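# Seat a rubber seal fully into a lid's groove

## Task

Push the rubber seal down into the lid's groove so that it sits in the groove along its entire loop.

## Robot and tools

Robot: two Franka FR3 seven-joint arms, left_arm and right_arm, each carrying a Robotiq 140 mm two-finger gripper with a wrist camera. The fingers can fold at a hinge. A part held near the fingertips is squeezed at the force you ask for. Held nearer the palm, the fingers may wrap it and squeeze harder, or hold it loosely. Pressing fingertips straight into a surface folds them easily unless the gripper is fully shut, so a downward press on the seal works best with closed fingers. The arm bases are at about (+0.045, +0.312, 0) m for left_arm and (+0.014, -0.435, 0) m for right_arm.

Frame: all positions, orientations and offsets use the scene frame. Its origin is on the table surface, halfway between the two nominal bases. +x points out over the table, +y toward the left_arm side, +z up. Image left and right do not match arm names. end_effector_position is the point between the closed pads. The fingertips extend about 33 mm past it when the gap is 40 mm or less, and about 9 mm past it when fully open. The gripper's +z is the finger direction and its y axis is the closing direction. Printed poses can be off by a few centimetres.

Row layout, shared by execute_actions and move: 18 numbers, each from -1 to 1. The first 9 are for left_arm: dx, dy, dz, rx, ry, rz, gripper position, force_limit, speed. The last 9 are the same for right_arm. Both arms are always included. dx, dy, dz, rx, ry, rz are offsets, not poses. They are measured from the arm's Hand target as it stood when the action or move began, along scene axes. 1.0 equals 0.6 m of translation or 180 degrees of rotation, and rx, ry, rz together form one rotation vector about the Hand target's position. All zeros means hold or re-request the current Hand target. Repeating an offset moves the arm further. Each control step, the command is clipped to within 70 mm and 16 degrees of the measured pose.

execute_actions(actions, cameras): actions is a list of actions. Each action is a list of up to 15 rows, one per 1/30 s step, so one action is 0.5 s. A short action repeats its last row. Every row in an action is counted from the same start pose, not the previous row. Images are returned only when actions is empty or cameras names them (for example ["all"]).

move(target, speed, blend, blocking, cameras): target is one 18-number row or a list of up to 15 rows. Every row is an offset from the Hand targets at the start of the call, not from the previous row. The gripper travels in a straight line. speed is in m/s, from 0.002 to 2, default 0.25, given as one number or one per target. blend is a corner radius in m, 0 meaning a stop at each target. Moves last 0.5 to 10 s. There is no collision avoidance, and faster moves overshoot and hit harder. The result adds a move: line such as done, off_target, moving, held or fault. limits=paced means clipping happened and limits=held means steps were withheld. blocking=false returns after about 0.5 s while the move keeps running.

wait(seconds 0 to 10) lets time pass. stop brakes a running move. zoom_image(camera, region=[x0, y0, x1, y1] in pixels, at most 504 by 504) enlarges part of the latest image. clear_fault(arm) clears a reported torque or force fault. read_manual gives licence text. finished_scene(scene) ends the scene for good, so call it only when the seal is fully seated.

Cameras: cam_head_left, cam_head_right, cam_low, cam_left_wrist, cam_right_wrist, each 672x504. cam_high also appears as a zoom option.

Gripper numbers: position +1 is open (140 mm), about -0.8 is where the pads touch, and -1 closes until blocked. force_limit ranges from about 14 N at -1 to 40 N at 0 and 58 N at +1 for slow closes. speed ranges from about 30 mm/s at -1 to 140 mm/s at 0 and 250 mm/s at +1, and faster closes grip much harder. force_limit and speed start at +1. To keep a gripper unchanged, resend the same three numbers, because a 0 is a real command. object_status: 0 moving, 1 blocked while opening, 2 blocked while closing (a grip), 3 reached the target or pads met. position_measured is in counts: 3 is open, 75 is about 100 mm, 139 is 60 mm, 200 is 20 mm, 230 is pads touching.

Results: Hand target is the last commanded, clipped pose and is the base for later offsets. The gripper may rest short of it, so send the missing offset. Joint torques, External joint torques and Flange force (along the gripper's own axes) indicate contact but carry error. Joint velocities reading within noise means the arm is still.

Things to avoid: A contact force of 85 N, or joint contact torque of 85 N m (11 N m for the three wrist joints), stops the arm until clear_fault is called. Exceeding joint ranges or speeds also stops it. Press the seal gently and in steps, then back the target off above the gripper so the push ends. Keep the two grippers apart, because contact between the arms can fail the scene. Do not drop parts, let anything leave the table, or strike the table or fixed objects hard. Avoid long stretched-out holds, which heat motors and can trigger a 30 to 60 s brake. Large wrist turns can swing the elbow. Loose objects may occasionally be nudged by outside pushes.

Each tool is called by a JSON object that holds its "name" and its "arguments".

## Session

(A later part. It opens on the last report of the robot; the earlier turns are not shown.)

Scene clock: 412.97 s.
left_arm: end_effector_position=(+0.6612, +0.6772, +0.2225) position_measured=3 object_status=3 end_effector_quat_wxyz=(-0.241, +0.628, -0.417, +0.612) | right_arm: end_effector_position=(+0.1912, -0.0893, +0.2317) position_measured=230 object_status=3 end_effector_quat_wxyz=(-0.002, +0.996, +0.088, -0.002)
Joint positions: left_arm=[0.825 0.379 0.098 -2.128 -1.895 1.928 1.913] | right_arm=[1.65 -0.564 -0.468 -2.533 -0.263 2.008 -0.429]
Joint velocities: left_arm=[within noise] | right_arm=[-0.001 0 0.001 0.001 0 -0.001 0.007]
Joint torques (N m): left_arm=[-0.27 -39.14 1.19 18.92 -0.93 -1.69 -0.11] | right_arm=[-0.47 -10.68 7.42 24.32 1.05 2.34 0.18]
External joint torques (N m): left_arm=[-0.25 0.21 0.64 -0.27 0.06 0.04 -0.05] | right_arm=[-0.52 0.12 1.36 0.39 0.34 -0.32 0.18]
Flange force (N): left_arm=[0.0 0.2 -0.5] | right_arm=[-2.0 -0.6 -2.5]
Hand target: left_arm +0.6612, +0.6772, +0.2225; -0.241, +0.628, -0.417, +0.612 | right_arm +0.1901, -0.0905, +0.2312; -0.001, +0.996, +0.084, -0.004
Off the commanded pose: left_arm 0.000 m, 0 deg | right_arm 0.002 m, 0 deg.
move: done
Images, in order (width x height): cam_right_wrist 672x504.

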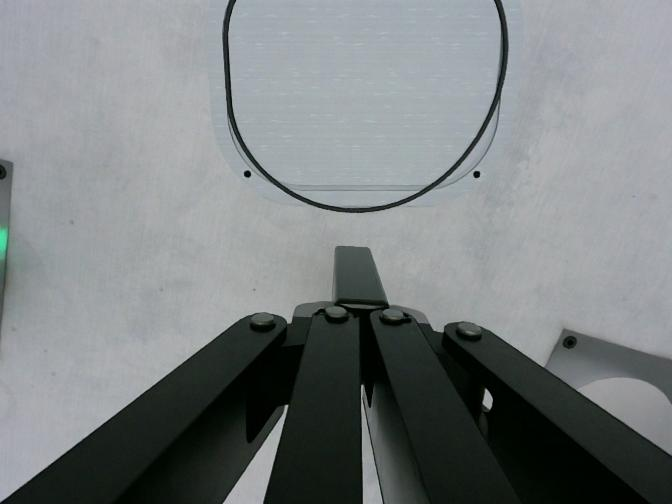

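{"name": "move", "arguments": {"target": [0,0,0,0,0,0,1,1,1, 0.1307,-0.1748,-0.2287,0,0,-0.25,-0.45,-1,0], "speed": 0.25, "cameras": ["cam_right_wrist"]}}

Scene clock: 427.90 s.
left_arm: end_effector_position=(+0.6612, +0.6772, +0.2225) position_measured=3 object_status=3 end_effector_quat_wxyz=(-0.241, +0.628, -0.417, +0.612) | right_arm: end_effector_position=(+0.2689, -0.1951, +0.0949) position_measured=186 object_status=3 end_effector_quat_wxyz=(-0.003, +0.954, -0.300, -0.003)
Joint positions: left_arm=[0.825 0.379 0.098 -2.128 -1.895 1.928 1.913] | right_arm=[1.216 -0.439 -0.476 -2.841 -0.29 2.427 -0.002]
Joint velocities: left_arm=[within noise] | right_arm=[0 0 -0.001 0.001 0.002 0.001 0.007]
Joint torques (N m): left_arm=[-0.3 -39.14 1.21 18.93 -0.93 -1.69 -0.07] | right_arm=[-0.52 -11.32 5.03 20.89 0.66 2.69 0.01]
External joint torques (N m): left_arm=[-0.2 0.13 0.74 -0.21 0.05 0.04 -0.01] | right_arm=[-0.5 0.74 1.3 0.41 0.16 0.08 0.01]
Flange force (N): left_arm=[0.0 0.2 -0.6] | right_arm=[-1.2 -2.5 0.8]
Hand target: left_arm +0.6612, +0.6772, +0.2225; -0.241, +0.628, -0.417, +0.612 | right_arm +0.2685, -0.1954, +0.0940; -0.003, +0.953, -0.303, -0.003
Off the commanded pose: left_arm 0.000 m, 0 deg | right_arm 0.001 m, 0 deg.
move: done
Images, in order (width x height): cam_right_wrist 672x504.

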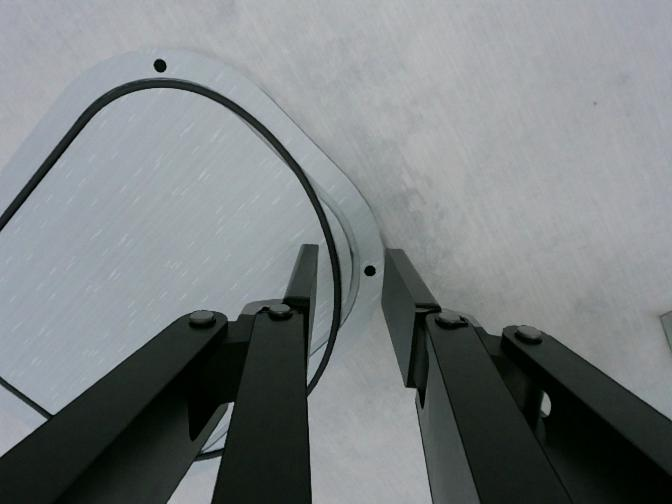

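{"name": "move", "arguments": {"target": [[0,0,0,0,0,0,1,1,1, -0.0033,0.0127,-0.0858,0,0,0,-0.45,-1,-1],[0,0,0,0,0,0,1,1,1, -0.0033,0.0127,-0.0853,0,0,0,-1,-1,-1],[0,0,0,0,0,0,1,1,1, -0.0153,-0.0043,-0.079,0,0,0,-1,-1,-1],[0,0,0,0,0,0,1,1,1, -0.0153,-0.0043,-0.085,0,0,0,-1,-1,-1],[0,0,0,0,0,0,1,1,1, -0.0153,-0.0043,-0.085,0,0,0,-0.65,-1,-1],[0,0,0,0,0,0,1,1,1, -0.0153,-0.0043,-0.06,0,0,0,-0.65,-1,-1],[0,0,0,0,0,0,1,1,1, -0.0153,-0.0043,-0.06,0,0,0,-1,-1,-1]], "speed": 0.07, "cameras": ["cam_right_wrist"]}}

Scene clock: 442.37 s.
left_arm: end_effector_position=(+0.6612, +0.6772, +0.2225) position_measured=3 object_status=3 end_effector_quat_wxyz=(-0.241, +0.628, -0.417, +0.612) | right_arm: end_effector_position=(+0.2590, -0.1976, +0.0574) position_measured=230 object_status=0 end_effector_quat_wxyz=(-0.003, +0.953, -0.302, -0.004)
Joint positions: left_arm=[0.825 0.379 0.098 -2.128 -1.895 1.928 1.913] | right_arm=[1.228 -0.346 -0.491 -2.895 -0.283 2.57 0.003]
Joint torques (N m): left_arm=[-0.27 -39.1 1.2 18.94 -0.91 -1.69 -0.1] | right_arm=[-0.22 -13.99 4.07 19.52 0.4 2.32 0.03]
External joint torques (N m): left_arm=[-0.28 0.27 0.64 -0.26 0.08 0.03 -0.04] | right_arm=[-0.27 -0.73 1.1 1 0 -0.27 0.03]
Flange force (N): left_arm=[-0.2 0.2 -0.4] | right_arm=[-1.4 0.9 -5.6]
Hand target: left_arm +0.6612, +0.6772, +0.2225; -0.241, +0.628, -0.417, +0.612 | right_arm +0.2593, -0.1979, +0.0580; -0.003, +0.953, -0.303, -0.003
Off the commanded pose: left_arm 0.000 m, 0 deg | right_arm 0.001 m, 0 deg.
move: done
Images, in order (width x height): cam_right_wrist 672x504.

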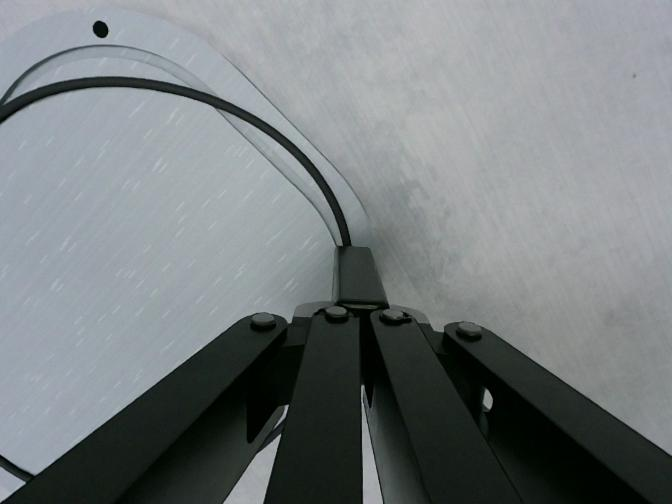

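{"name": "move", "arguments": {"target": [[0,0,0,0,0,0,1,1,1, 0.001,0.0015,-0.0285,0,0,0,-1,-1,-1],[0,0,0,0,0,0,1,1,1, 0.009,0.0127,-0.0295,0,0,0,-1,-1,-1],[0,0,0,0,0,0,1,1,1, 0.005,0.007,-0.0325,0,0,0,-1,-1,-1],[0,0,0,0,0,0,1,1,1, 0.005,0.007,-0.01,0,0,0,-1,-1,-1],[0,0,0,0,0,0,1,1,1, 0.0045,0.006,-0.01,0,0,0,-1,-1,-1]], "speed": [0.05,0.03,0.03,0.06,0.06], "cameras": ["cam_right_wrist"]}}

{"name": "zoom_image", "arguments": {"camera": "cam_right_wrist", "region": [200, 60, 420, 280]}}

Scene clock: 453.37 s.
left_arm: end_effector_position=(+0.6612, +0.6772, +0.2225) position_measured=3 object_status=3 end_effector_quat_wxyz=(-0.241, +0.628, -0.417, +0.612) | right_arm: end_effector_position=(+0.2626, -0.1931, +0.0521) position_measured=230 object_status=3 end_effector_quat_wxyz=(-0.004, +0.953, -0.303, -0.003)
Joint positions: left_arm=[0.825 0.379 0.098 -2.128 -1.895 1.928 1.913] | right_arm=[1.247 -0.31 -0.506 -2.883 -0.269 2.597 -0.004]
Joint velocities: left_arm=[within noise] | right_arm=[-0.003 0.001 0.001 0 0 -0.003 0.002]
Joint torques (N m): left_arm=[-0.25 -39.13 1.17 18.97 -0.93 -1.68 -0.08] | right_arm=[-0.24 -14.89 4.37 18.92 0.05 2.31 0.04]
External joint torques (N m): left_arm=[-0.31 0.27 0.56 -0.26 0.07 0.05 -0.01] | right_arm=[-0.23 -0.82 1.62 0.6 -0.33 -0.31 0.04]
Flange force (N): left_arm=[-0.1 0.3 -0.3] | right_arm=[-2.5 3.3 -6.7]
Hand target: left_arm +0.6612, +0.6772, +0.2225; -0.241, +0.628, -0.417, +0.612 | right_arm +0.2620, -0.1943, +0.0520; -0.003, +0.953, -0.303, -0.003
Off the commanded pose: left_arm 0.000 m, 0 deg | right_arm 0.001 m, 0 deg.
move: done
Images, in order (width x height): cam_right_wrist 672x504.

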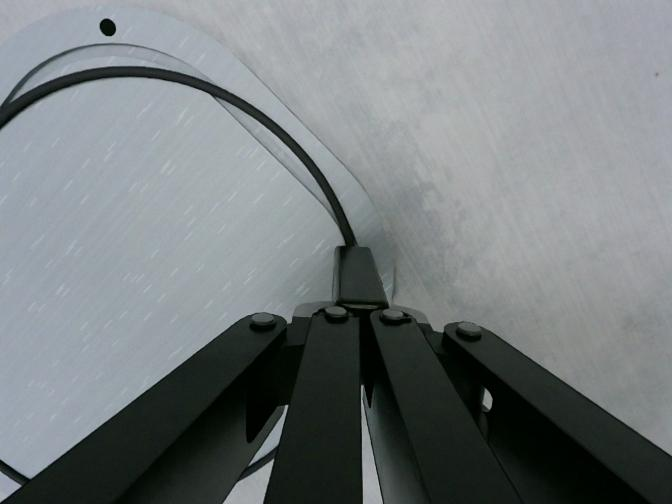

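Scaled by 2.291 from the camera's 672x504 image, which has a finer 960x720 frame.

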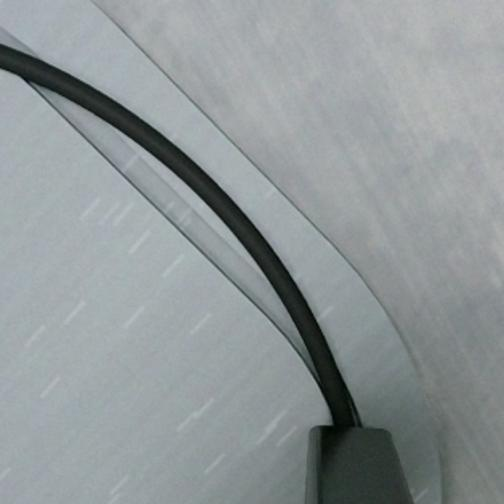

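{"name": "move", "arguments": {"target": [[0,0,0,0,0,0,1,1,1, 0,0,-0.0208,0,0,0,-1,-1,-1],[0,0,0,0,0,0,1,1,1, 0,0,0.002,0,0,0,-1,-1,-1],[0,0,0,0,0,0,1,1,1, -0.0152,0.019,0.002,0,0,0,-1,-1,-1],[0,0,0,0,0,0,1,1,1, -0.0152,0.019,-0.0203,0,0,0,-1,-1,-1],[0,0,0,0,0,0,1,1,1, -0.0152,0.019,0.002,0,0,0,-1,-1,-1],[0,0,0,0,0,0,1,1,1, 0.0238,-0.0127,0.002,0,0,0,-1,-1,-1],[0,0,0,0,0,0,1,1,1, 0.0238,-0.0127,-0.0167,0,0,0,-1,-1,-1],[0,0,0,0,0,0,1,1,1, 0.0343,0.0023,-0.0175,0,0,0,-1,-1,-1],[0,0,0,0,0,0,1,1,1, 0.0305,-0.0032,-0.0208,0,0,0,-1,-1,-1]], "speed": [0.04,0.1,0.1,0.04,0.1,0.1,0.05,0.05,0.05], "cameras": ["cam_right_wrist"]}}

{"name": "zoom_image", "arguments": {"camera": "cam_right_wrist", "region": [150, 60, 420, 280]}}

Scene clock: 471.73 s.
left_arm: end_effector_position=(+0.6612, +0.6772, +0.2225) position_measured=3 object_status=3 end_effector_quat_wxyz=(-0.241, +0.628, -0.417, +0.612) | right_arm: end_effector_position=(+0.2823, -0.1861, +0.0466) position_measured=230 object_status=3 end_effector_quat_wxyz=(-0.013, +0.953, -0.303, -0.002)
Joint positions: left_arm=[0.825 0.379 0.098 -2.128 -1.895 1.928 1.913] | right_arm=[1.279 -0.244 -0.556 -2.844 -0.235 2.644 -0.056]
Joint velocities: left_arm=[within noise] | right_arm=[-0.001 -0.001 -0.001 -0.002 0.001 0.003 -0.001]
Joint torques (N m): left_arm=[-0.27 -39.16 1.18 18.93 -0.92 -1.69 -0.11] | right_arm=[-3.85 -7.65 -0.3 13.84 -0.96 2.14 -0.4]
External joint torques (N m): left_arm=[-0.22 0.12 0.65 -0.18 0.07 0.04 -0.05] | right_arm=[-3.83 7.81 -2.83 -4.21 -1.32 -0.52 -0.39]
Flange force (N): left_arm=[0.0 0.0 -0.5] | right_arm=[10.8 -1.3 24.6]
Hand target: left_arm +0.6612, +0.6772, +0.2225; -0.241, +0.628, -0.417, +0.612 | right_arm +0.2803, -0.1963, +0.0395; -0.003, +0.953, -0.303, -0.003
Off the commanded pose: left_arm 0.000 m, 0 deg | right_arm 0.013 m, 1 deg.
move: off_target (right_arm)
Images, in order (width x height): cam_right_wrist 672x504.

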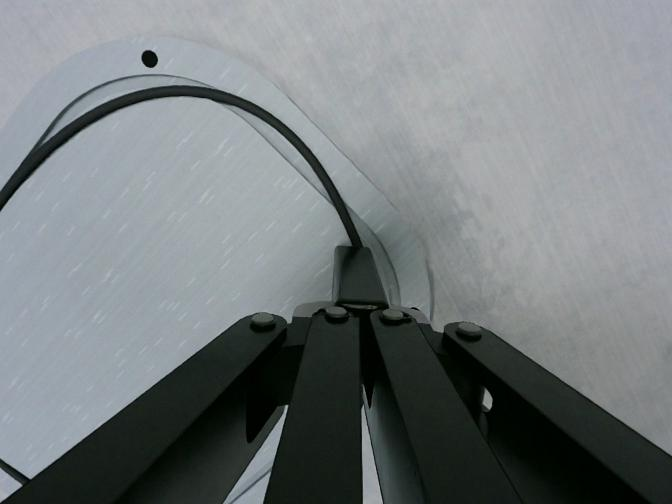

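Scaled by 1.867 from the camera's 672x504 image, which has a finer 960x720 frame.

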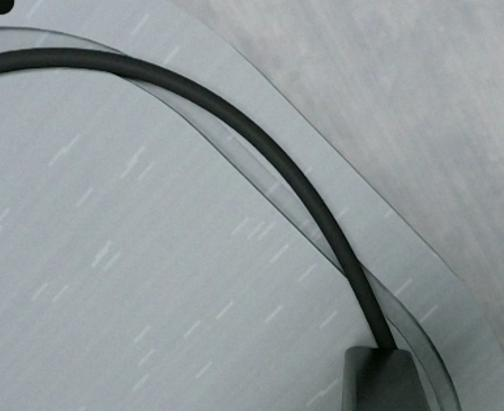

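{"name": "move", "arguments": {"target": [[0,0,0,0,0,0,1,1,1, 0.003,0.017,0.05,0,0,0,-1,-1,-1],[0,0,0,0,0,0,1,1,1, -0.15,0.177,0.42,0.005,0,0.25,-1,-1,-1]], "speed": [0.1,0.25], "cameras": ["cam_right_wrist"]}}

{"name": "zoom_image", "arguments": {"camera": "cam_right_wrist", "region": [150, 0, 550, 250]}}

Scene clock: 482.00 s.
left_arm: end_effector_position=(+0.6612, +0.6772, +0.2225) position_measured=3 object_status=3 end_effector_quat_wxyz=(-0.241, +0.628, -0.417, +0.612) | right_arm: end_effector_position=(+0.1898, -0.0893, +0.2919) position_measured=230 object_status=3 end_effector_quat_wxyz=(-0.011, +0.997, +0.081, -0.007)
Joint positions: left_arm=[0.825 0.379 0.098 -2.128 -1.895 1.928 1.913] | right_arm=[1.626 -0.606 -0.416 -2.417 -0.22 1.86 -0.436]
Joint velocities: left_arm=[within noise] | right_arm=[0.001 0 -0.001 0.002 -0.001 -0.001 -0.006]
Joint torques (N m): left_arm=[-0.27 -39.15 1.17 18.97 -0.93 -1.7 -0.08] | right_arm=[0.3 -9.65 6.53 25.69 0.5 2.43 -0.32]
External joint torques (N m): left_arm=[-0.22 0.26 0.66 -0.28 0.06 0.04 -0.02] | right_arm=[0.29 0.31 0.49 1.36 -0.28 -0.24 -0.32]
Flange force (N): left_arm=[-0.1 0.3 -0.5] | right_arm=[2.3 -3.3 -3.8]
Hand target: left_arm +0.6612, +0.6772, +0.2225; -0.241, +0.628, -0.417, +0.612 | right_arm +0.1903, -0.0901, +0.2915; -0.009, +0.996, +0.084, -0.006
Off the commanded pose: left_arm 0.000 m, 0 deg | right_arm 0.001 m, 0 deg.
move: done
Images, in order (width x height): cam_right_wrist 672x504.

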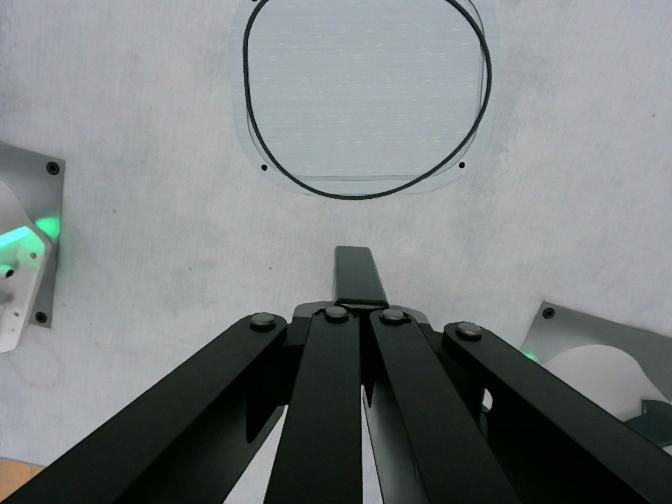

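Scaled by 1.260 from the camera's 672x504 image, which has a finer 960x720 frame.

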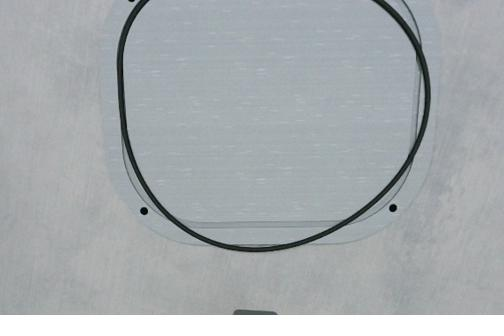

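{"name": "move", "arguments": {"target": [[0,0,0,0,0,0,1,1,1, 0.1323,0.1687,-0.394,0,0,0,-1,-1,-1],[0,0,0,0,0,0,1,1,1, 0.1323,0.1687,-0.4208,0,0,0,-1,-1,-1],[0,0,0,0,0,0,1,1,1, 0.1323,0.1687,-0.398,0,0,0,-1,-1,-1],[0,0,0,0,0,0,1,1,1, 0.1065,0.1485,-0.398,0,0,0,-1,-1,-1],[0,0,0,0,0,0,1,1,1, 0.1065,0.1485,-0.4158,0,0,0,-1,-1,-1],[0,0,0,0,0,0,1,1,1, 0.0973,0.163,-0.4165,0,0,0,-1,-1,-1],[0,0,0,0,0,0,1,1,1, 0.1008,0.1568,-0.4208,0,0,0,-1,-1,-1]], "speed": [0.25,0.04,0.1,0.1,0.05,0.05,0.05], "blend": [0.003,0,0.003,0.003,0,0,0], "cameras": ["cam_right_wrist"]}}

{"name": "zoom_image", "arguments": {"camera": "cam_right_wrist", "region": [250, 60, 600, 400]}}

Scene clock: 504.97 s.
left_arm: end_effector_position=(+0.6612, +0.6772, +0.2225) position_measured=3 object_status=3 end_effector_quat_wxyz=(-0.241, +0.628, -0.417, +0.612) | right_arm: end_effector_position=(+0.2517, +0.0055, +0.0431) position_measured=230 object_status=3 end_effector_quat_wxyz=(-0.010, +0.996, +0.084, -0.006)
Joint positions: left_arm=[0.825 0.379 0.098 -2.128 -1.895 1.928 1.913] | right_arm=[1.665 0.172 -0.545 -2.401 0.198 2.549 -0.817]
Joint torques (N m): left_arm=[-0.25 -39.2 1.23 18.92 -0.91 -1.68 -0.11] | right_arm=[0.42 -25.21 -0.16 17.79 1.08 3.71 -0.31]
External joint torques (N m): left_arm=[-0.22 0.22 0.7 -0.27 0.08 0.05 -0.05] | right_arm=[0.45 4.09 2.41 -2 0.64 1.03 -0.31]
Flange force (N): left_arm=[-0.1 0.2 -0.6] | right_arm=[2.8 -4.9 17.9]
Hand target: left_arm +0.6612, +0.6772, +0.2225; -0.241, +0.628, -0.417, +0.612 | right_arm +0.2508, +0.0040, +0.0390; -0.009, +0.996, +0.084, -0.006
Off the commanded pose: left_arm 0.000 m, 0 deg | right_arm 0.004 m, 0 deg.
move: off_target (right_arm)
Images, in order (width x height): cam_right_wrist 672x504.

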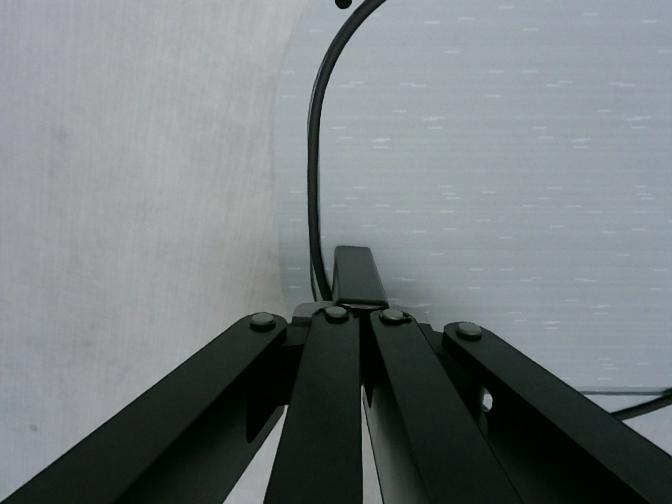

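Scaled by 1.440 from the camera's 672x504 image, which has a finer 960x720 frame.

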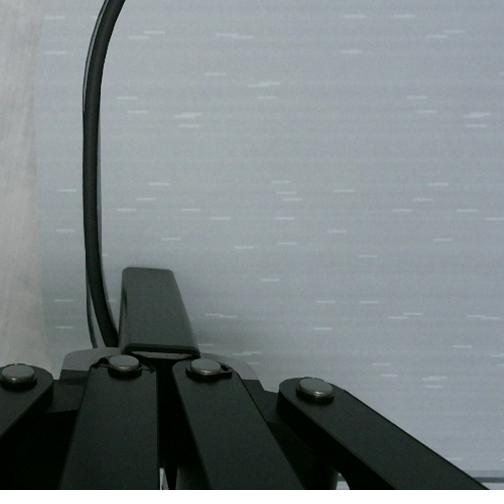

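{"name": "move", "arguments": {"target": [[0,0,0,0,0,0,1,1,1, 0,0,0.022,0,0,0,-1,-1,-1],[0,0,0,0,0,0,1,1,1, -0.0083,0.0212,0.02,0,0,0,-1,-1,-1],[0,0,0,0,0,0,1,1,1, -0.0083,0.0212,0.0045,0,0,0,-1,-1,-1],[0,0,0,0,0,0,1,1,1, -0.0108,0.036,0.004,0,0,0,-1,-1,-1],[0,0,0,0,0,0,1,1,1, -0.0095,0.0285,0.0,0,0,0,-1,-1,-1],[0,0,0,0,0,0,1,1,1, -0.0095,0.0285,0.02,0,0,0,-1,-1,-1],[0,0,0,0,0,0,1,1,1, -0.027,0.0113,0.02,0,0,0,-1,-1,-1],[0,0,0,0,0,0,1,1,1, -0.027,0.0113,0.0045,0,0,0,-1,-1,-1],[0,0,0,0,0,0,1,1,1, -0.0395,0.0262,0.004,0,0,0,-1,-1,-1],[0,0,0,0,0,0,1,1,1, -0.0367,0.019,0.0,0,0,0,-1,-1,-1]], "speed": [0.1,0.1,0.05,0.05,0.05,0.1,0.1,0.05,0.05,0.05], "cameras": ["cam_right_wrist"]}}

{"name": "zoom_image", "arguments": {"camera": "cam_right_wrist", "region": [250, 60, 600, 400]}}

Scene clock: 525.87 s.
left_arm: end_effector_position=(+0.6612, +0.6772, +0.2225) position_measured=3 object_status=3 end_effector_quat_wxyz=(-0.241, +0.628, -0.417, +0.612) | right_arm: end_effector_position=(+0.2334, +0.0158, +0.0432) position_measured=230 object_status=3 end_effector_quat_wxyz=(-0.010, +0.997, +0.081, -0.005)
Joint positions: left_arm=[0.825 0.379 0.098 -2.128 -1.895 1.928 1.913] | right_arm=[1.696 0.171 -0.533 -2.402 0.191 2.553 -0.764]
Joint velocities: left_arm=[within noise] | right_arm=[-0.001 -0.002 0 0 0.001 0.003 0]
Joint torques (N m): left_arm=[-0.27 -39.12 1.23 18.91 -0.92 -1.7 -0.11] | right_arm=[2.06 -25.85 2.08 18.41 1.44 3.39 -0.25]
External joint torques (N m): left_arm=[-0.31 0.28 0.62 -0.31 0.07 0.03 -0.05] | right_arm=[1.91 3.66 4.42 -1.42 1.01 0.7 -0.24]
Flange force (N): left_arm=[-0.1 0.3 -0.4] | right_arm=[1.1 -8.6 17.9]
Hand target: left_arm +0.6612, +0.6772, +0.2225; -0.241, +0.628, -0.417, +0.612 | right_arm +0.2288, +0.0154, +0.0390; -0.009, +0.996, +0.084, -0.006
Off the commanded pose: left_arm 0.000 m, 0 deg | right_arm 0.006 m, 0 deg.
move: off_target (right_arm)
Images, in order (width x height): cam_right_wrist 672x504.

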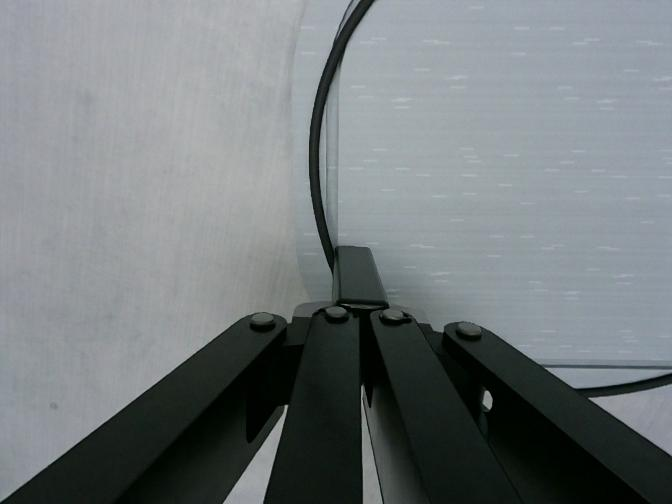

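Scaled by 1.440 from the camera's 672x504 image, which has a finer 960x720 frame.

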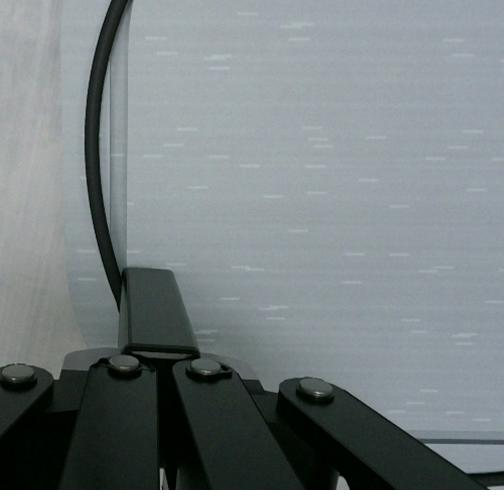

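{"name": "move", "arguments": {"target": [[0,0,0,0,0,0,1,1,1, 0.007,0,0.022,0,0,0,-1,-1,-1],[0,0,0,0,0,0,1,1,1, 0.1037,0.0537,0.02,0,0,0,-1,-1,-1],[0,0,0,0,0,0,1,1,1, 0.1037,0.0537,0.004,0,0,0,-1,-1,-1],[0,0,0,0,0,0,1,1,1, 0.1087,0.024,0.0035,0,0,0,-1,-1,-1],[0,0,0,0,0,0,1,1,1, 0.1072,0.0332,-0.003,0,0,0,-1,-1,-1],[0,0,0,0,0,0,1,1,1, 0.1072,0.0332,0.02,0,0,0,-1,-1,-1],[0,0,0,0,0,0,1,1,1, 0.0742,0.0488,0.02,0,0,0,-1,-1,-1],[0,0,0,0,0,0,1,1,1, 0.0742,0.0488,0.004,0,0,0,-1,-1,-1],[0,0,0,0,0,0,1,1,1, 0.079,0.0192,0.0035,0,0,0,-1,-1,-1],[0,0,0,0,0,0,1,1,1, 0.0775,0.0282,-0.003,0,0,0,-1,-1,-1]], "speed": [0.1,0.12,0.05,0.06,0.04,0.12,0.12,0.05,0.06,0.04], "cameras": ["cam_right_wrist"]}}

{"name": "zoom_image", "arguments": {"camera": "cam_right_wrist", "region": [250, 60, 600, 400]}}

Scene clock: 552.03 s.
left_arm: end_effector_position=(+0.6612, +0.6772, +0.2225) position_measured=3 object_status=3 end_effector_quat_wxyz=(-0.241, +0.628, -0.417, +0.612) | right_arm: end_effector_position=(+0.2758, +0.0310, +0.0430) position_measured=230 object_status=3 end_effector_quat_wxyz=(-0.009, +0.997, +0.082, -0.009)
Joint positions: left_arm=[0.825 0.379 0.098 -2.128 -1.895 1.928 1.913] | right_arm=[1.604 0.262 -0.507 -2.276 0.252 2.497 -0.868]
Joint torques (N m): left_arm=[-0.27 -39.15 1.14 18.95 -0.93 -1.68 -0.1] | right_arm=[0.64 -25.68 0.05 21.01 1.43 5.21 -0.32]
External joint torques (N m): left_arm=[-0.24 0.29 0.61 -0.3 0.07 0.06 -0.04] | right_arm=[0.59 7.57 3.81 0.64 0.96 2.52 -0.32]
Flange force (N): left_arm=[-0.1 0.3 -0.4] | right_arm=[13.1 -17.3 28.5]
Hand target: left_arm +0.6612, +0.6772, +0.2225; -0.241, +0.628, -0.417, +0.612 | right_arm +0.2753, +0.0323, +0.0372; -0.009, +0.996, +0.084, -0.006
Off the commanded pose: left_arm 0.000 m, 0 deg | right_arm 0.006 m, 0 deg.
move: off_target (right_arm)
Images, in order (width x height): cam_right_wrist 672x504.

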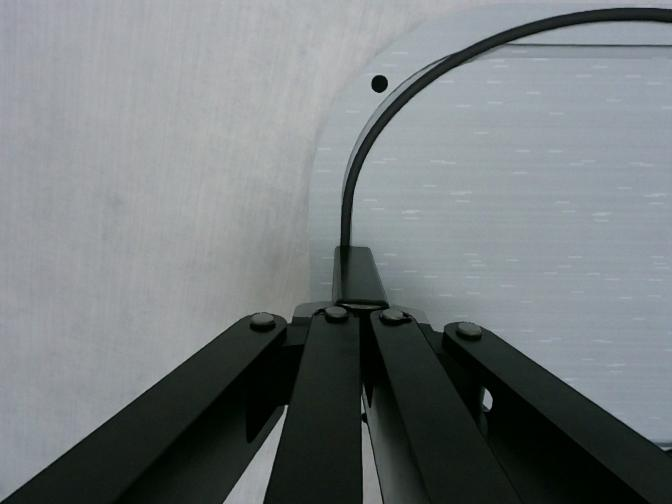

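Scaled by 1.440 from the camera's 672x504 image, which has a finer 960x720 frame.

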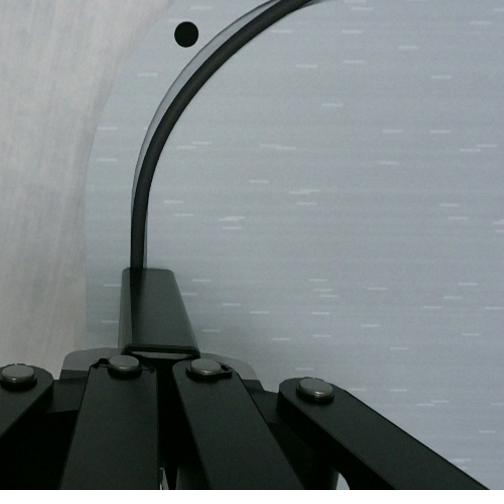

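{"name": "move", "arguments": {"target": [[0,0,0,0,0,0,1,1,1, 0,-0.002,0.05,0,0,0,-1,-1,-1],[0,0,0,0,0,0,1,1,1, -0.11,-0.225,0.5,0.01,0.0,0.0,-1,-1,-1]], "speed": [0.1,0.3], "cameras": ["cam_right_wrist"]}}

{"name": "zoom_image", "arguments": {"camera": "cam_right_wrist", "region": [200, 0, 500, 250]}}

Scene clock: 568.17 s.
left_arm: end_effector_position=(+0.6612, +0.6772, +0.2225) position_measured=3 object_status=3 end_effector_quat_wxyz=(-0.241, +0.628, -0.417, +0.612) | right_arm: end_effector_position=(+0.2106, -0.1016, +0.3374) position_measured=230 object_status=3 end_effector_quat_wxyz=(-0.025, +0.996, +0.088, -0.003)
Joint positions: left_arm=[0.825 0.379 0.098 -2.128 -1.895 1.928 1.913] | right_arm=[1.518 -0.63 -0.358 -2.334 -0.184 1.774 -0.534]
Joint velocities: left_arm=[within noise] | right_arm=[-0.002 0 -0.001 0 0.001 -0.005 0.003]
Joint torques (N m): left_arm=[-0.26 -39.15 1.2 18.96 -0.93 -1.68 -0.09] | right_arm=[-0.42 -10.13 6.84 24.94 1.14 2.43 0.05]
External joint torques (N m): left_arm=[-0.22 0.33 0.67 -0.33 0.08 0.06 -0.02] | right_arm=[-0.44 -0.67 1.26 0.46 0.31 -0.33 0.06]
Flange force (N): left_arm=[-0.2 0.4 -0.5] | right_arm=[-2.9 1.0 -2.5]
Hand target: left_arm +0.6612, +0.6772, +0.2225; -0.241, +0.628, -0.417, +0.612 | right_arm +0.2093, -0.1027, +0.3372; -0.024, +0.996, +0.085, -0.005
Off the commanded pose: left_arm 0.000 m, 0 deg | right_arm 0.002 m, 0 deg.
move: done
Images, in order (width x height): cam_right_wrist 672x504.

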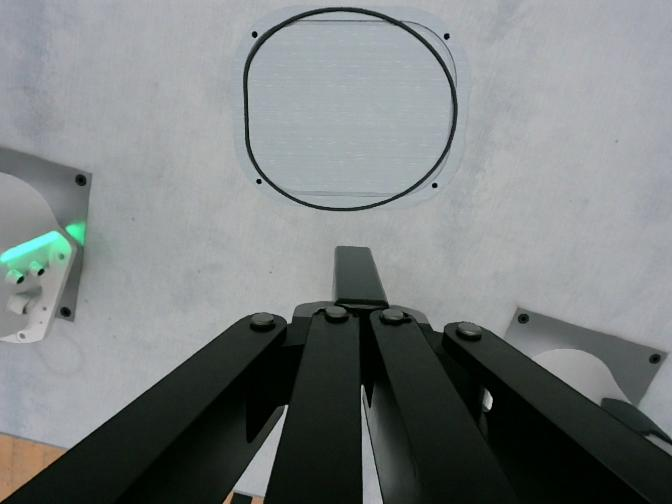

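Scaled by 1.680 from the camera's 672x504 image, which has a finer 960x720 frame.

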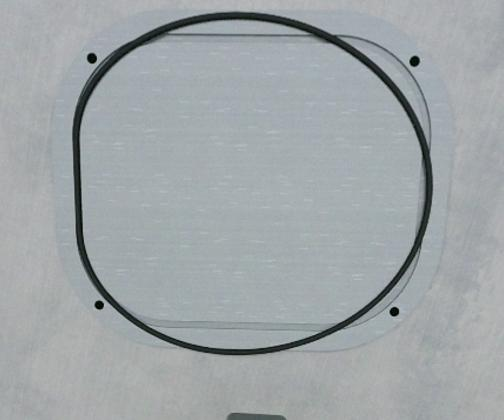

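{"name": "move", "arguments": {"target": [0,0,0,0,0,0,1,1,1, 0.17,0.054,-0.308,-0.015,0,0.0,-1,-1,-1], "speed": 0.25, "cameras": ["cam_right_wrist"]}}

{"name": "zoom_image", "arguments": {"camera": "cam_right_wrist", "region": [150, 50, 550, 340]}}

Scene clock: 582.43 s.
left_arm: end_effector_position=(+0.6612, +0.6772, +0.2225) position_measured=3 object_status=3 end_effector_quat_wxyz=(-0.241, +0.628, -0.417, +0.612) | right_arm: end_effector_position=(+0.3113, -0.0714, +0.1526) position_measured=230 object_status=3 end_effector_quat_wxyz=(+0.000, +0.997, +0.083, -0.007)
Joint positions: left_arm=[0.825 0.379 0.098 -2.128 -1.895 1.928 1.913] | right_arm=[1.576 -0.17 -0.647 -2.408 -0.121 2.258 -0.764]
Joint velocities: left_arm=[within noise] | right_arm=[-0.001 0.001 0.001 0 0 0.001 -0.004]
Joint torques (N m): left_arm=[-0.3 -39.12 1.2 18.97 -0.92 -1.69 -0.12] | right_arm=[0.28 -19.73 3.46 24.12 0.94 2.71 -0.25]
External joint torques (N m): left_arm=[-0.18 0.21 0.75 -0.21 0.06 0.05 -0.06] | right_arm=[0.34 0.27 0.69 1.25 0.33 0.07 -0.25]
Flange force (N): left_arm=[-0.2 0.1 -0.5] | right_arm=[4.0 -4.5 -0.6]
Hand target: left_arm +0.6612, +0.6772, +0.2225; -0.241, +0.628, -0.417, +0.612 | right_arm +0.3113, -0.0703, +0.1524; -0.001, +0.996, +0.084, -0.007
Off the commanded pose: left_arm 0.000 m, 0 deg | right_arm 0.001 m, 0 deg.
move: done
Images, in order (width x height): cam_right_wrist 672x504.

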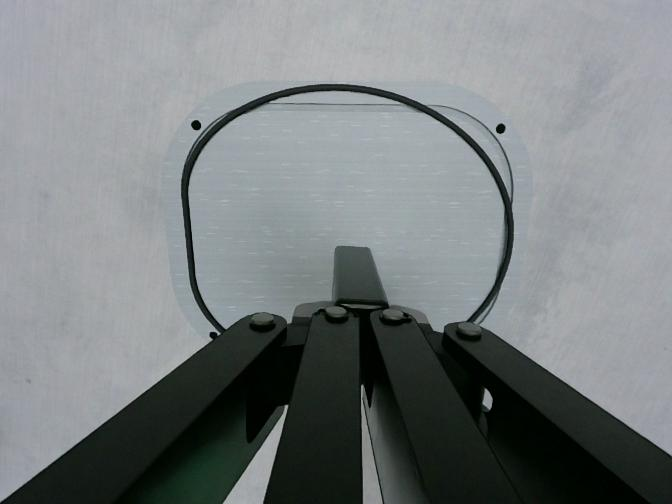

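Scaled by 1.260 from the camera's 672x504 image, which has a finer 960x720 frame.

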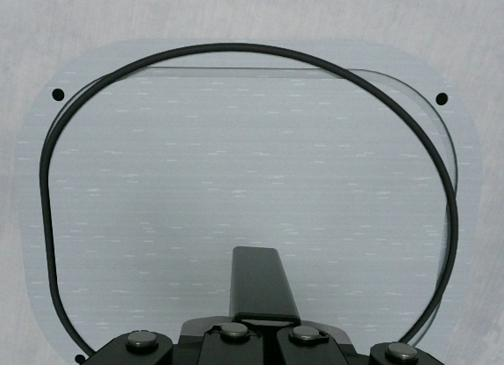

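{"name": "move", "arguments": {"target": [[0,0,0,0,0,0,1,1,1, 0.0535,0.1853,-0.164,0,0,0,-1,-1,-1],[0,0,0,0,0,0,1,1,1, 0.0535,0.1853,-0.1907,0,0,0,-1,-1,-1],[0,0,0,0,0,0,1,1,1, 0.0535,0.1853,-0.168,0,0,0,-1,-1,-1],[0,0,0,0,0,0,1,1,1, 0.0812,0.1715,-0.168,0,0,0,-1,-1,-1],[0,0,0,0,0,0,1,1,1, 0.0812,0.1715,-0.184,0,0,0,-1,-1,-1],[0,0,0,0,0,0,1,1,1, 0.0862,0.1817,-0.1845,0,0,0,-1,-1,-1],[0,0,0,0,0,0,1,1,1, 0.0837,0.1767,-0.1907,0,0,0,-1,-1,-1],[0,0,0,0,0,0,1,1,1, 0.0837,0.1767,-0.168,0,0,0,-1,-1,-1],[0,0,0,0,0,0,1,1,1, 0.1085,0.1492,-0.168,0,0,0,-1,-1,-1],[0,0,0,0,0,0,1,1,1, 0.1085,0.1492,-0.184,0,0,0,-1,-1,-1],[0,0,0,0,0,0,1,1,1, 0.1145,0.1585,-0.1845,0,0,0,-1,-1,-1],[0,0,0,0,0,0,1,1,1, 0.1117,0.153,-0.1907,0,0,0,-1,-1,-1]], "speed": [0.25,0.06,0.15,0.15,0.06,0.06,0.05,0.15,0.15,0.06,0.06,0.05], "blend": [0.003,0,0.003,0.003,0,0,0,0.003,0.003,0,0,0], "cameras": ["cam_right_wrist"]}}

{"name": "zoom_image", "arguments": {"camera": "cam_right_wrist", "region": [200, 130, 550, 340]}}

Scene clock: 612.07 s.
left_arm: end_effector_position=(+0.6612, +0.6772, +0.2225) position_measured=3 object_status=3 end_effector_quat_wxyz=(-0.241, +0.628, -0.417, +0.612) | right_arm: end_effector_position=(+0.3803, +0.0248, +0.0424) position_measured=230 object_status=3 end_effector_quat_wxyz=(-0.003, +0.996, +0.084, -0.004)
Joint positions: left_arm=[0.825 0.379 0.098 -2.128 -1.895 1.928 1.913] | right_arm=[1.42 0.409 -0.496 -2.067 0.302 2.408 -1.05]
Joint velocities: left_arm=[within noise] | right_arm=[-0.001 0 0.001 -0.002 0 0.003 -0.002]
Joint torques (N m): left_arm=[-0.28 -39.11 1.22 18.94 -0.93 -1.67 -0.07] | right_arm=[-0.6 -36.85 -3.91 19.63 0.85 2.3 -0.37]
External joint torques (N m): left_arm=[-0.3 0.18 0.63 -0.18 0.06 0.04 -0.01] | right_arm=[-0.57 1.72 2.1 -1.41 0.3 -0.36 -0.37]
Flange force (N): left_arm=[-0.1 0.1 -0.3] | right_arm=[1.9 -0.4 5.9]
Hand target: left_arm +0.6612, +0.6772, +0.2225; -0.241, +0.628, -0.417, +0.612 | right_arm +0.3783, +0.0215, +0.0380; -0.001, +0.996, +0.084, -0.007
Off the commanded pose: left_arm 0.000 m, 0 deg | right_arm 0.006 m, 0 deg.
move: off_target (right_arm)
Images, in order (width x height): cam_right_wrist 672x504.

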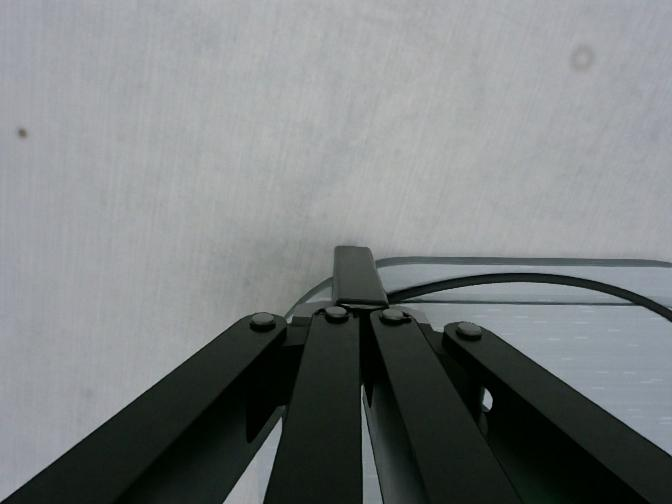

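Scaled by 1.440 from the camera's 672x504 image, which has a finer 960x720 frame.

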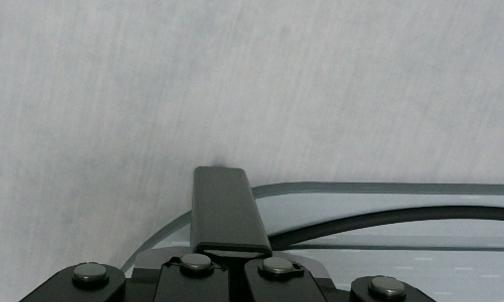

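{"name": "move", "arguments": {"target": [[0,0,0,0,0,0,1,1,1, 0,0,0.022,0,0,0,-1,-1,-1],[0,0,0,0,0,0,1,1,1, -0.0164,-0.0028,0.02,0,0,0,-1,-1,-1],[0,0,0,0,0,0,1,1,1, -0.0164,-0.0028,0,0,0,0,-1,-1,-1],[0,0,0,0,0,0,1,1,1, -0.0164,-0.0028,0.02,0,0,0,-1,-1,-1],[0,0,0,0,0,0,1,1,1, 0.0087,-0.0345,0.02,0,0,0,-1,-1,-1],[0,0,0,0,0,0,1,1,1, 0.0087,-0.0345,0.006,0,0,0,-1,-1,-1],[0,0,0,0,0,0,1,1,1, -0.0045,-0.0367,0.005,0,0,0,-1,-1,-1],[0,0,0,0,0,0,1,1,1, 0.0021,-0.0356,-0.001,0,0,0,-1,-1,-1],[0,0,0,0,0,0,1,1,1, 0.0021,-0.0356,0.02,0,0,0,-1,-1,-1],[0,0,0,0,0,0,1,1,1, 0.0284,-0.0713,0.02,0,0,0,-1,-1,-1],[0,0,0,0,0,0,1,1,1, 0.0284,-0.0713,0.006,0,0,0,-1,-1,-1],[0,0,0,0,0,0,1,1,1, 0.0004,-0.076,0.005,0,0,0,-1,-1,-1],[0,0,0,0,0,0,1,1,1, 0.0096,-0.0745,-0.001,0,0,0,-1,-1,-1]], "speed": [0.15,0.15,0.06,0.15,0.15,0.06,0.06,0.05,0.15,0.15,0.06,0.06,0.05], "blend": [0.003,0.003,0,0.003,0.003,0,0,0,0.003,0.003,0,0,0], "cameras": ["cam_right_wrist"]}}

{"name": "zoom_image", "arguments": {"camera": "cam_right_wrist", "region": [200, 130, 550, 340]}}

Scene clock: 631.77 s.
left_arm: end_effector_position=(+0.6612, +0.6772, +0.2225) position_measured=3 object_status=3 end_effector_quat_wxyz=(-0.241, +0.628, -0.417, +0.612) | right_arm: end_effector_position=(+0.3913, -0.0221, +0.0427) position_measured=230 object_status=3 end_effector_quat_wxyz=(-0.005, +0.997, +0.081, +0.000)
Joint positions: left_arm=[0.825 0.379 0.098 -2.128 -1.895 1.928 1.913] | right_arm=[1.392 0.332 -0.523 -2.185 0.274 2.463 -1.097]
Joint torques (N m): left_arm=[-0.25 -39.1 1.22 18.94 -0.91 -1.69 -0.09] | right_arm=[1.97 -32.29 -1.08 18.74 1.28 1.83 -0.2]
External joint torques (N m): left_arm=[-0.22 0.17 0.69 -0.19 0.08 0.03 -0.03] | right_arm=[1.94 3.21 3.97 -1.96 0.76 -0.87 -0.2]
Flange force (N): left_arm=[-0.1 0.1 -0.5] | right_arm=[0.9 -5.0 9.7]
Hand target: left_arm +0.6612, +0.6772, +0.2225; -0.241, +0.628, -0.417, +0.612 | right_arm +0.3840, -0.0232, +0.0374; -0.001, +0.996, +0.084, -0.007
Off the commanded pose: left_arm 0.000 m, 0 deg | right_arm 0.009 m, 1 deg.
move: off_target (right_arm)
Images, in order (width x height): cam_right_wrist 672x504.

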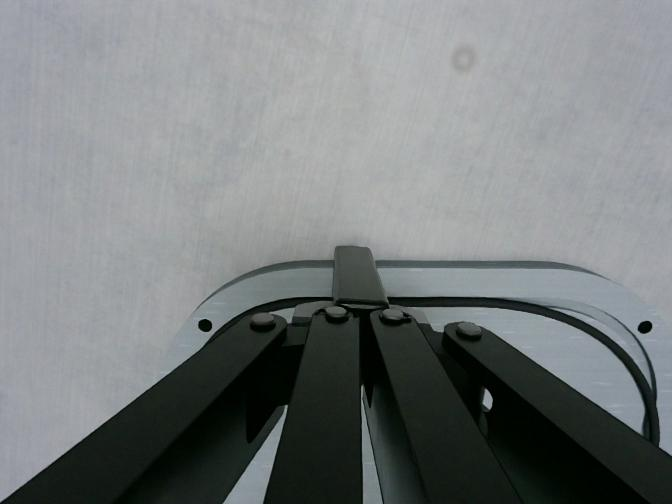

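Scaled by 1.440 from the camera's 672x504 image, which has a finer 960x720 frame.

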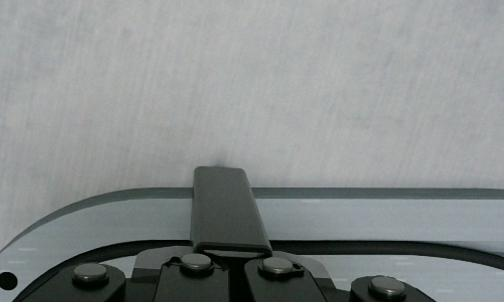

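{"name": "move", "arguments": {"target": [[0,0,0,0,0,0,1,1,1, 0.012,0,0.02,0,0,0,-1,-1,-1],[0,0,0,0,0,0,1,1,1, 0.004,-0.0298,0.018,0,0,0,-1,-1,-1],[0,0,0,0,0,0,1,1,1, 0.004,-0.0298,0,0,0,0,-1,-1,-1],[0,0,0,0,0,0,1,1,1, 0.004,-0.0298,0.018,0,0,0,-1,-1,-1],[0,0,0,0,0,0,1,1,1, 0.009,-0.0595,0.018,0,0,0,-1,-1,-1],[0,0,0,0,0,0,1,1,1, 0.009,-0.0595,0,0,0,0,-1,-1,-1],[0,0,0,0,0,0,1,1,1, 0.009,-0.0595,0.018,0,0,0,-1,-1,-1],[0,0,0,0,0,0,1,1,1, 0.0138,-0.089,0.018,0,0,0,-1,-1,-1],[0,0,0,0,0,0,1,1,1, 0.0138,-0.089,0,0,0,0,-1,-1,-1],[0,0,0,0,0,0,1,1,1, 0.0138,-0.089,0.018,0,0,0,-1,-1,-1],[0,0,0,0,0,0,1,1,1, 0.0178,-0.112,0.018,0,0,0,-1,-1,-1],[0,0,0,0,0,0,1,1,1, 0.0178,-0.112,0.001,0,0,0,-1,-1,-1]], "speed": [0.15,0.15,0.06,0.15,0.15,0.06,0.15,0.15,0.06,0.15,0.15,0.06], "blend": [0.003,0.003,0,0.003,0.003,0,0.003,0.003,0,0.003,0.003,0], "cameras": ["cam_right_wrist"]}}

{"name": "zoom_image", "arguments": {"camera": "cam_right_wrist", "region": [200, 130, 550, 400]}}

Scene clock: 653.50 s.
left_arm: end_effector_position=(+0.6612, +0.6772, +0.2225) position_measured=3 object_status=3 end_effector_quat_wxyz=(-0.241, +0.628, -0.417, +0.612) | right_arm: end_effector_position=(+0.3953, -0.0890, +0.0432) position_measured=230 object_status=3 end_effector_quat_wxyz=(-0.003, +0.997, +0.083, -0.008)
Joint positions: left_arm=[0.825 0.379 0.098 -2.128 -1.895 1.928 1.913] | right_arm=[1.351 0.227 -0.569 -2.33 0.227 2.5 -1.169]
Joint velocities: left_arm=[within noise] | right_arm=[0 0.001 -0.001 -0.001 0 0 -0.004]
Joint torques (N m): left_arm=[-0.22 -39.17 1.18 18.98 -0.93 -1.69 -0.09] | right_arm=[-0.24 -24.63 -0.89 18.33 1.1 4.18 -0.19]
External joint torques (N m): left_arm=[-0.29 0.19 0.56 -0.22 0.06 0.03 -0.03] | right_arm=[-0.23 6.27 2.69 -1.74 0.61 1.53 -0.19]
Flange force (N): left_arm=[0.0 0.2 -0.4] | right_arm=[10.4 -6.6 23.8]
Hand target: left_arm +0.6612, +0.6772, +0.2225; -0.241, +0.628, -0.417, +0.612 | right_arm +0.3947, -0.0904, +0.0380; -0.001, +0.996, +0.084, -0.007
Off the commanded pose: left_arm 0.000 m, 0 deg | right_arm 0.005 m, 0 deg.
move: off_target (right_arm)
Images, in order (width x height): cam_right_wrist 672x504.

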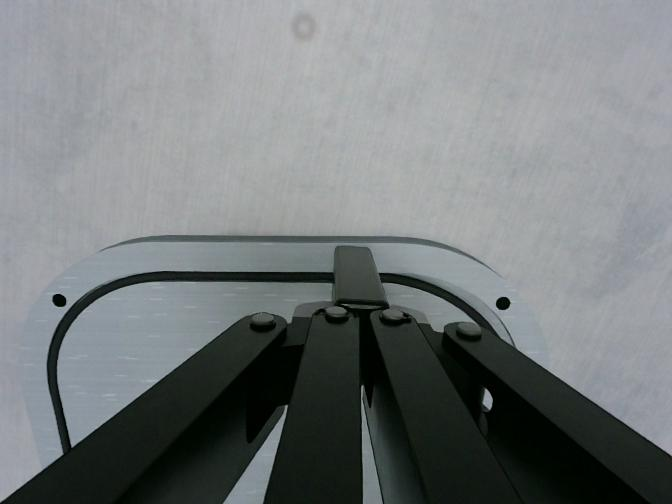

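Scaled by 1.440 from the camera's 672x504 image, which has a finer 960x720 frame.

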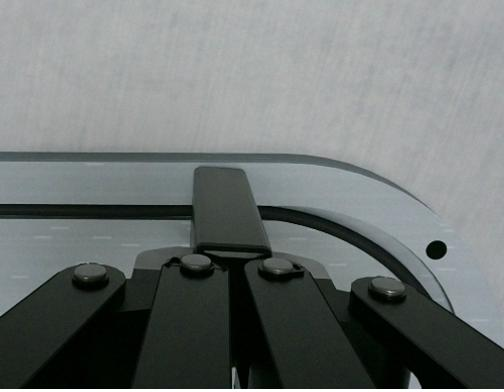

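{"name": "move", "arguments": {"target": [[0,0,0,0,0,0,1,1,1, 0,0,0.02,0,0,0,-1,-1,-1],[0,0,0,0,0,0,1,1,1, 0.0035,-0.0428,0.02,0,0,0,-1,-1,-1],[0,0,0,0,0,0,1,1,1, 0.0035,-0.0428,0.006,0,0,0,-1,-1,-1],[0,0,0,0,0,0,1,1,1, 0.0183,-0.0403,0.006,0,0,0,-1,-1,-1],[0,0,0,0,0,0,1,1,1, 0.0113,-0.0415,0.0,0,0,0,-1,-1,-1],[0,0,0,0,0,0,1,1,1, 0.0113,-0.0415,0.02,0,0,0,-1,-1,-1],[0,0,0,0,0,0,1,1,1, -0.0002,-0.0593,0.02,0,0,0,-1,-1,-1],[0,0,0,0,0,0,1,1,1, -0.0002,-0.0593,0.006,0,0,0,-1,-1,-1],[0,0,0,0,0,0,1,1,1, 0.0132,-0.0662,0.006,0,0,0,-1,-1,-1],[0,0,0,0,0,0,1,1,1, 0.0087,-0.064,0.0,0,0,0,-1,-1,-1]], "speed": [0.15,0.15,0.06,0.06,0.05,0.15,0.15,0.06,0.06,0.05], "blend": [0.003,0.003,0,0,0,0.003,0.003,0,0,0], "cameras": ["cam_right_wrist"]}}

{"name": "zoom_image", "arguments": {"camera": "cam_right_wrist", "region": [150, 130, 550, 400]}}

Scene clock: 671.30 s.
left_arm: end_effector_position=(+0.6612, +0.6772, +0.2225) position_measured=3 object_status=3 end_effector_quat_wxyz=(-0.241, +0.628, -0.417, +0.612) | right_arm: end_effector_position=(+0.3998, -0.1265, +0.0434) position_measured=230 object_status=3 end_effector_quat_wxyz=(-0.003, +0.996, +0.084, -0.008)
Joint positions: left_arm=[0.825 0.379 0.098 -2.128 -1.895 1.928 1.913] | right_arm=[1.326 0.172 -0.604 -2.402 0.194 2.525 -1.212]
Joint velocities: left_arm=[within noise] | right_arm=[-0.001 0.001 0 0 0.002 0.001 -0.004]
Joint torques (N m): left_arm=[-0.29 -39.12 1.12 18.91 -0.93 -1.68 -0.06] | right_arm=[-0.34 -21.91 -0.78 18.06 0.93 4.47 -0.23]
External joint torques (N m): left_arm=[-0.42 0.35 0.43 -0.36 0.08 0.03 0] | right_arm=[-0.27 6.43 2.07 -1.66 0.46 1.84 -0.23]
Flange force (N): left_arm=[0.1 0.6 -0.2] | right_arm=[11.8 -6.1 25.8]
Hand target: left_arm +0.6612, +0.6772, +0.2225; -0.241, +0.628, -0.417, +0.612 | right_arm +0.3999, -0.1288, +0.0380; -0.001, +0.996, +0.084, -0.007
Off the commanded pose: left_arm 0.000 m, 0 deg | right_arm 0.006 m, 0 deg.
move: off_target (right_arm)
Images, in order (width x height): cam_right_wrist 672x504.

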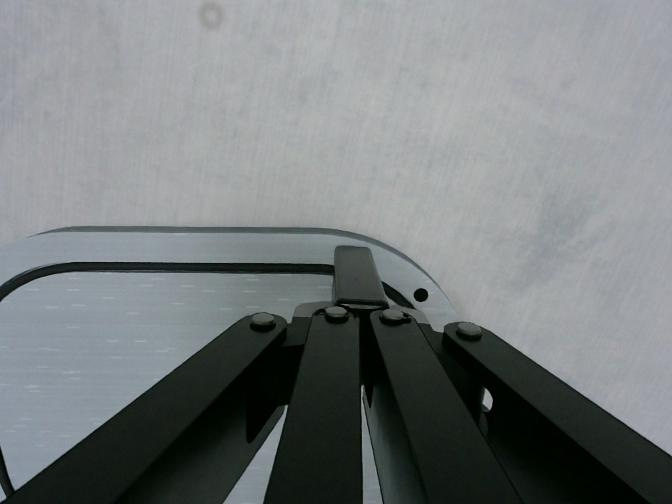

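Scaled by 1.260 from the camera's 672x504 image, which has a finer 960x720 frame.

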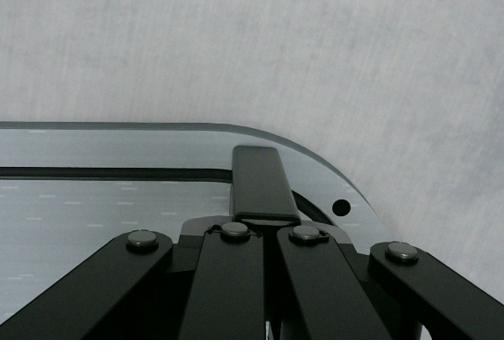

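{"name": "move", "arguments": {"target": [[0,0,0,0,0,0,1,1,1, 0,0,0.02,0,0,0,-1,-1,-1],[0,0,0,0,0,0,1,1,1, -0.0164,-0.0213,0.02,0,0,0,-1,-1,-1],[0,0,0,0,0,0,1,1,1, -0.0164,-0.0213,0.006,0,0,0,-1,-1,-1],[0,0,0,0,0,0,1,1,1, -0.0042,-0.0298,0.006,0,0,0,-1,-1,-1],[0,0,0,0,0,0,1,1,1, -0.0084,-0.027,0.001,0,0,0,-1,-1,-1],[0,0,0,0,0,0,1,1,1, -0.0084,-0.027,0.02,0,0,0,-1,-1,-1],[0,0,0,0,0,0,1,1,1, -0.0285,-0.0453,0.02,0,0,0,-1,-1,-1],[0,0,0,0,0,0,1,1,1, -0.0285,-0.0453,0.006,0,0,0,-1,-1,-1],[0,0,0,0,0,0,1,1,1, -0.0192,-0.0572,0.006,0,0,0,-1,-1,-1],[0,0,0,0,0,0,1,1,1, -0.0222,-0.0532,0.001,0,0,0,-1,-1,-1]], "speed": [0.15,0.15,0.06,0.06,0.05,0.15,0.15,0.06,0.06,0.05], "blend": [0.003,0.003,0,0,0,0.003,0.003,0,0,0], "cameras": ["cam_right_wrist"]}}

{"name": "zoom_image", "arguments": {"camera": "cam_right_wrist", "region": [150, 130, 550, 400]}}

Scene clock: 685.67 s.
left_arm: end_effector_position=(+0.6612, +0.6772, +0.2225) position_measured=3 object_status=3 end_effector_quat_wxyz=(-0.241, +0.628, -0.417, +0.612) | right_arm: end_effector_position=(+0.3835, -0.1569, +0.0437) position_measured=230 object_status=3 end_effector_quat_wxyz=(-0.004, +0.996, +0.085, -0.010)
Joint positions: left_arm=[0.825 0.379 0.098 -2.128 -1.895 1.928 1.913] | right_arm=[1.333 0.084 -0.644 -2.507 0.122 2.557 -1.195]
Joint velocities: left_arm=[within noise] | right_arm=[-0.001 0 0.002 0 0.003 0 -0.004]
Joint torques (N m): left_arm=[-0.26 -39.14 1.16 18.92 -0.93 -1.69 -0.08] | right_arm=[-1.65 -16.64 -0.92 18.31 0.77 5.09 -0.3]
External joint torques (N m): left_arm=[-0.24 0.12 0.61 -0.22 0.06 0.03 -0.02] | right_arm=[-1.75 8.01 0.34 -0.96 0.34 2.48 -0.29]
Flange force (N): left_arm=[0.2 0.2 -0.5] | right_arm=[20.5 -6.5 33.4]
Hand target: left_arm +0.6612, +0.6772, +0.2225; -0.241, +0.628, -0.417, +0.612 | right_arm +0.3866, -0.1607, +0.0386; -0.001, +0.996, +0.084, -0.007
Off the commanded pose: left_arm 0.000 m, 0 deg | right_arm 0.007 m, 1 deg.
move: off_target (right_arm)
Images, in order (width x height): cam_right_wrist 672x504.

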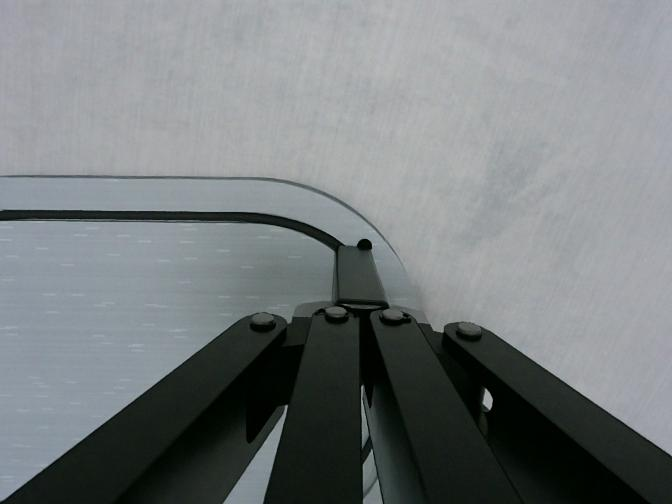

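Scaled by 1.260 from the camera's 672x504 image, which has a finer 960x720 frame.

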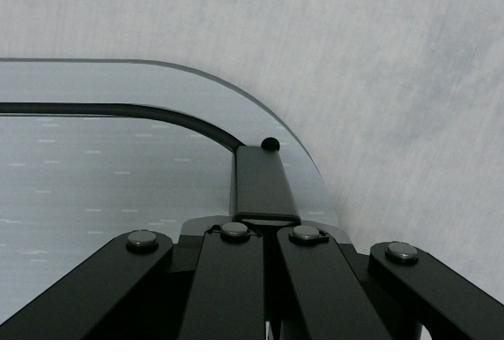

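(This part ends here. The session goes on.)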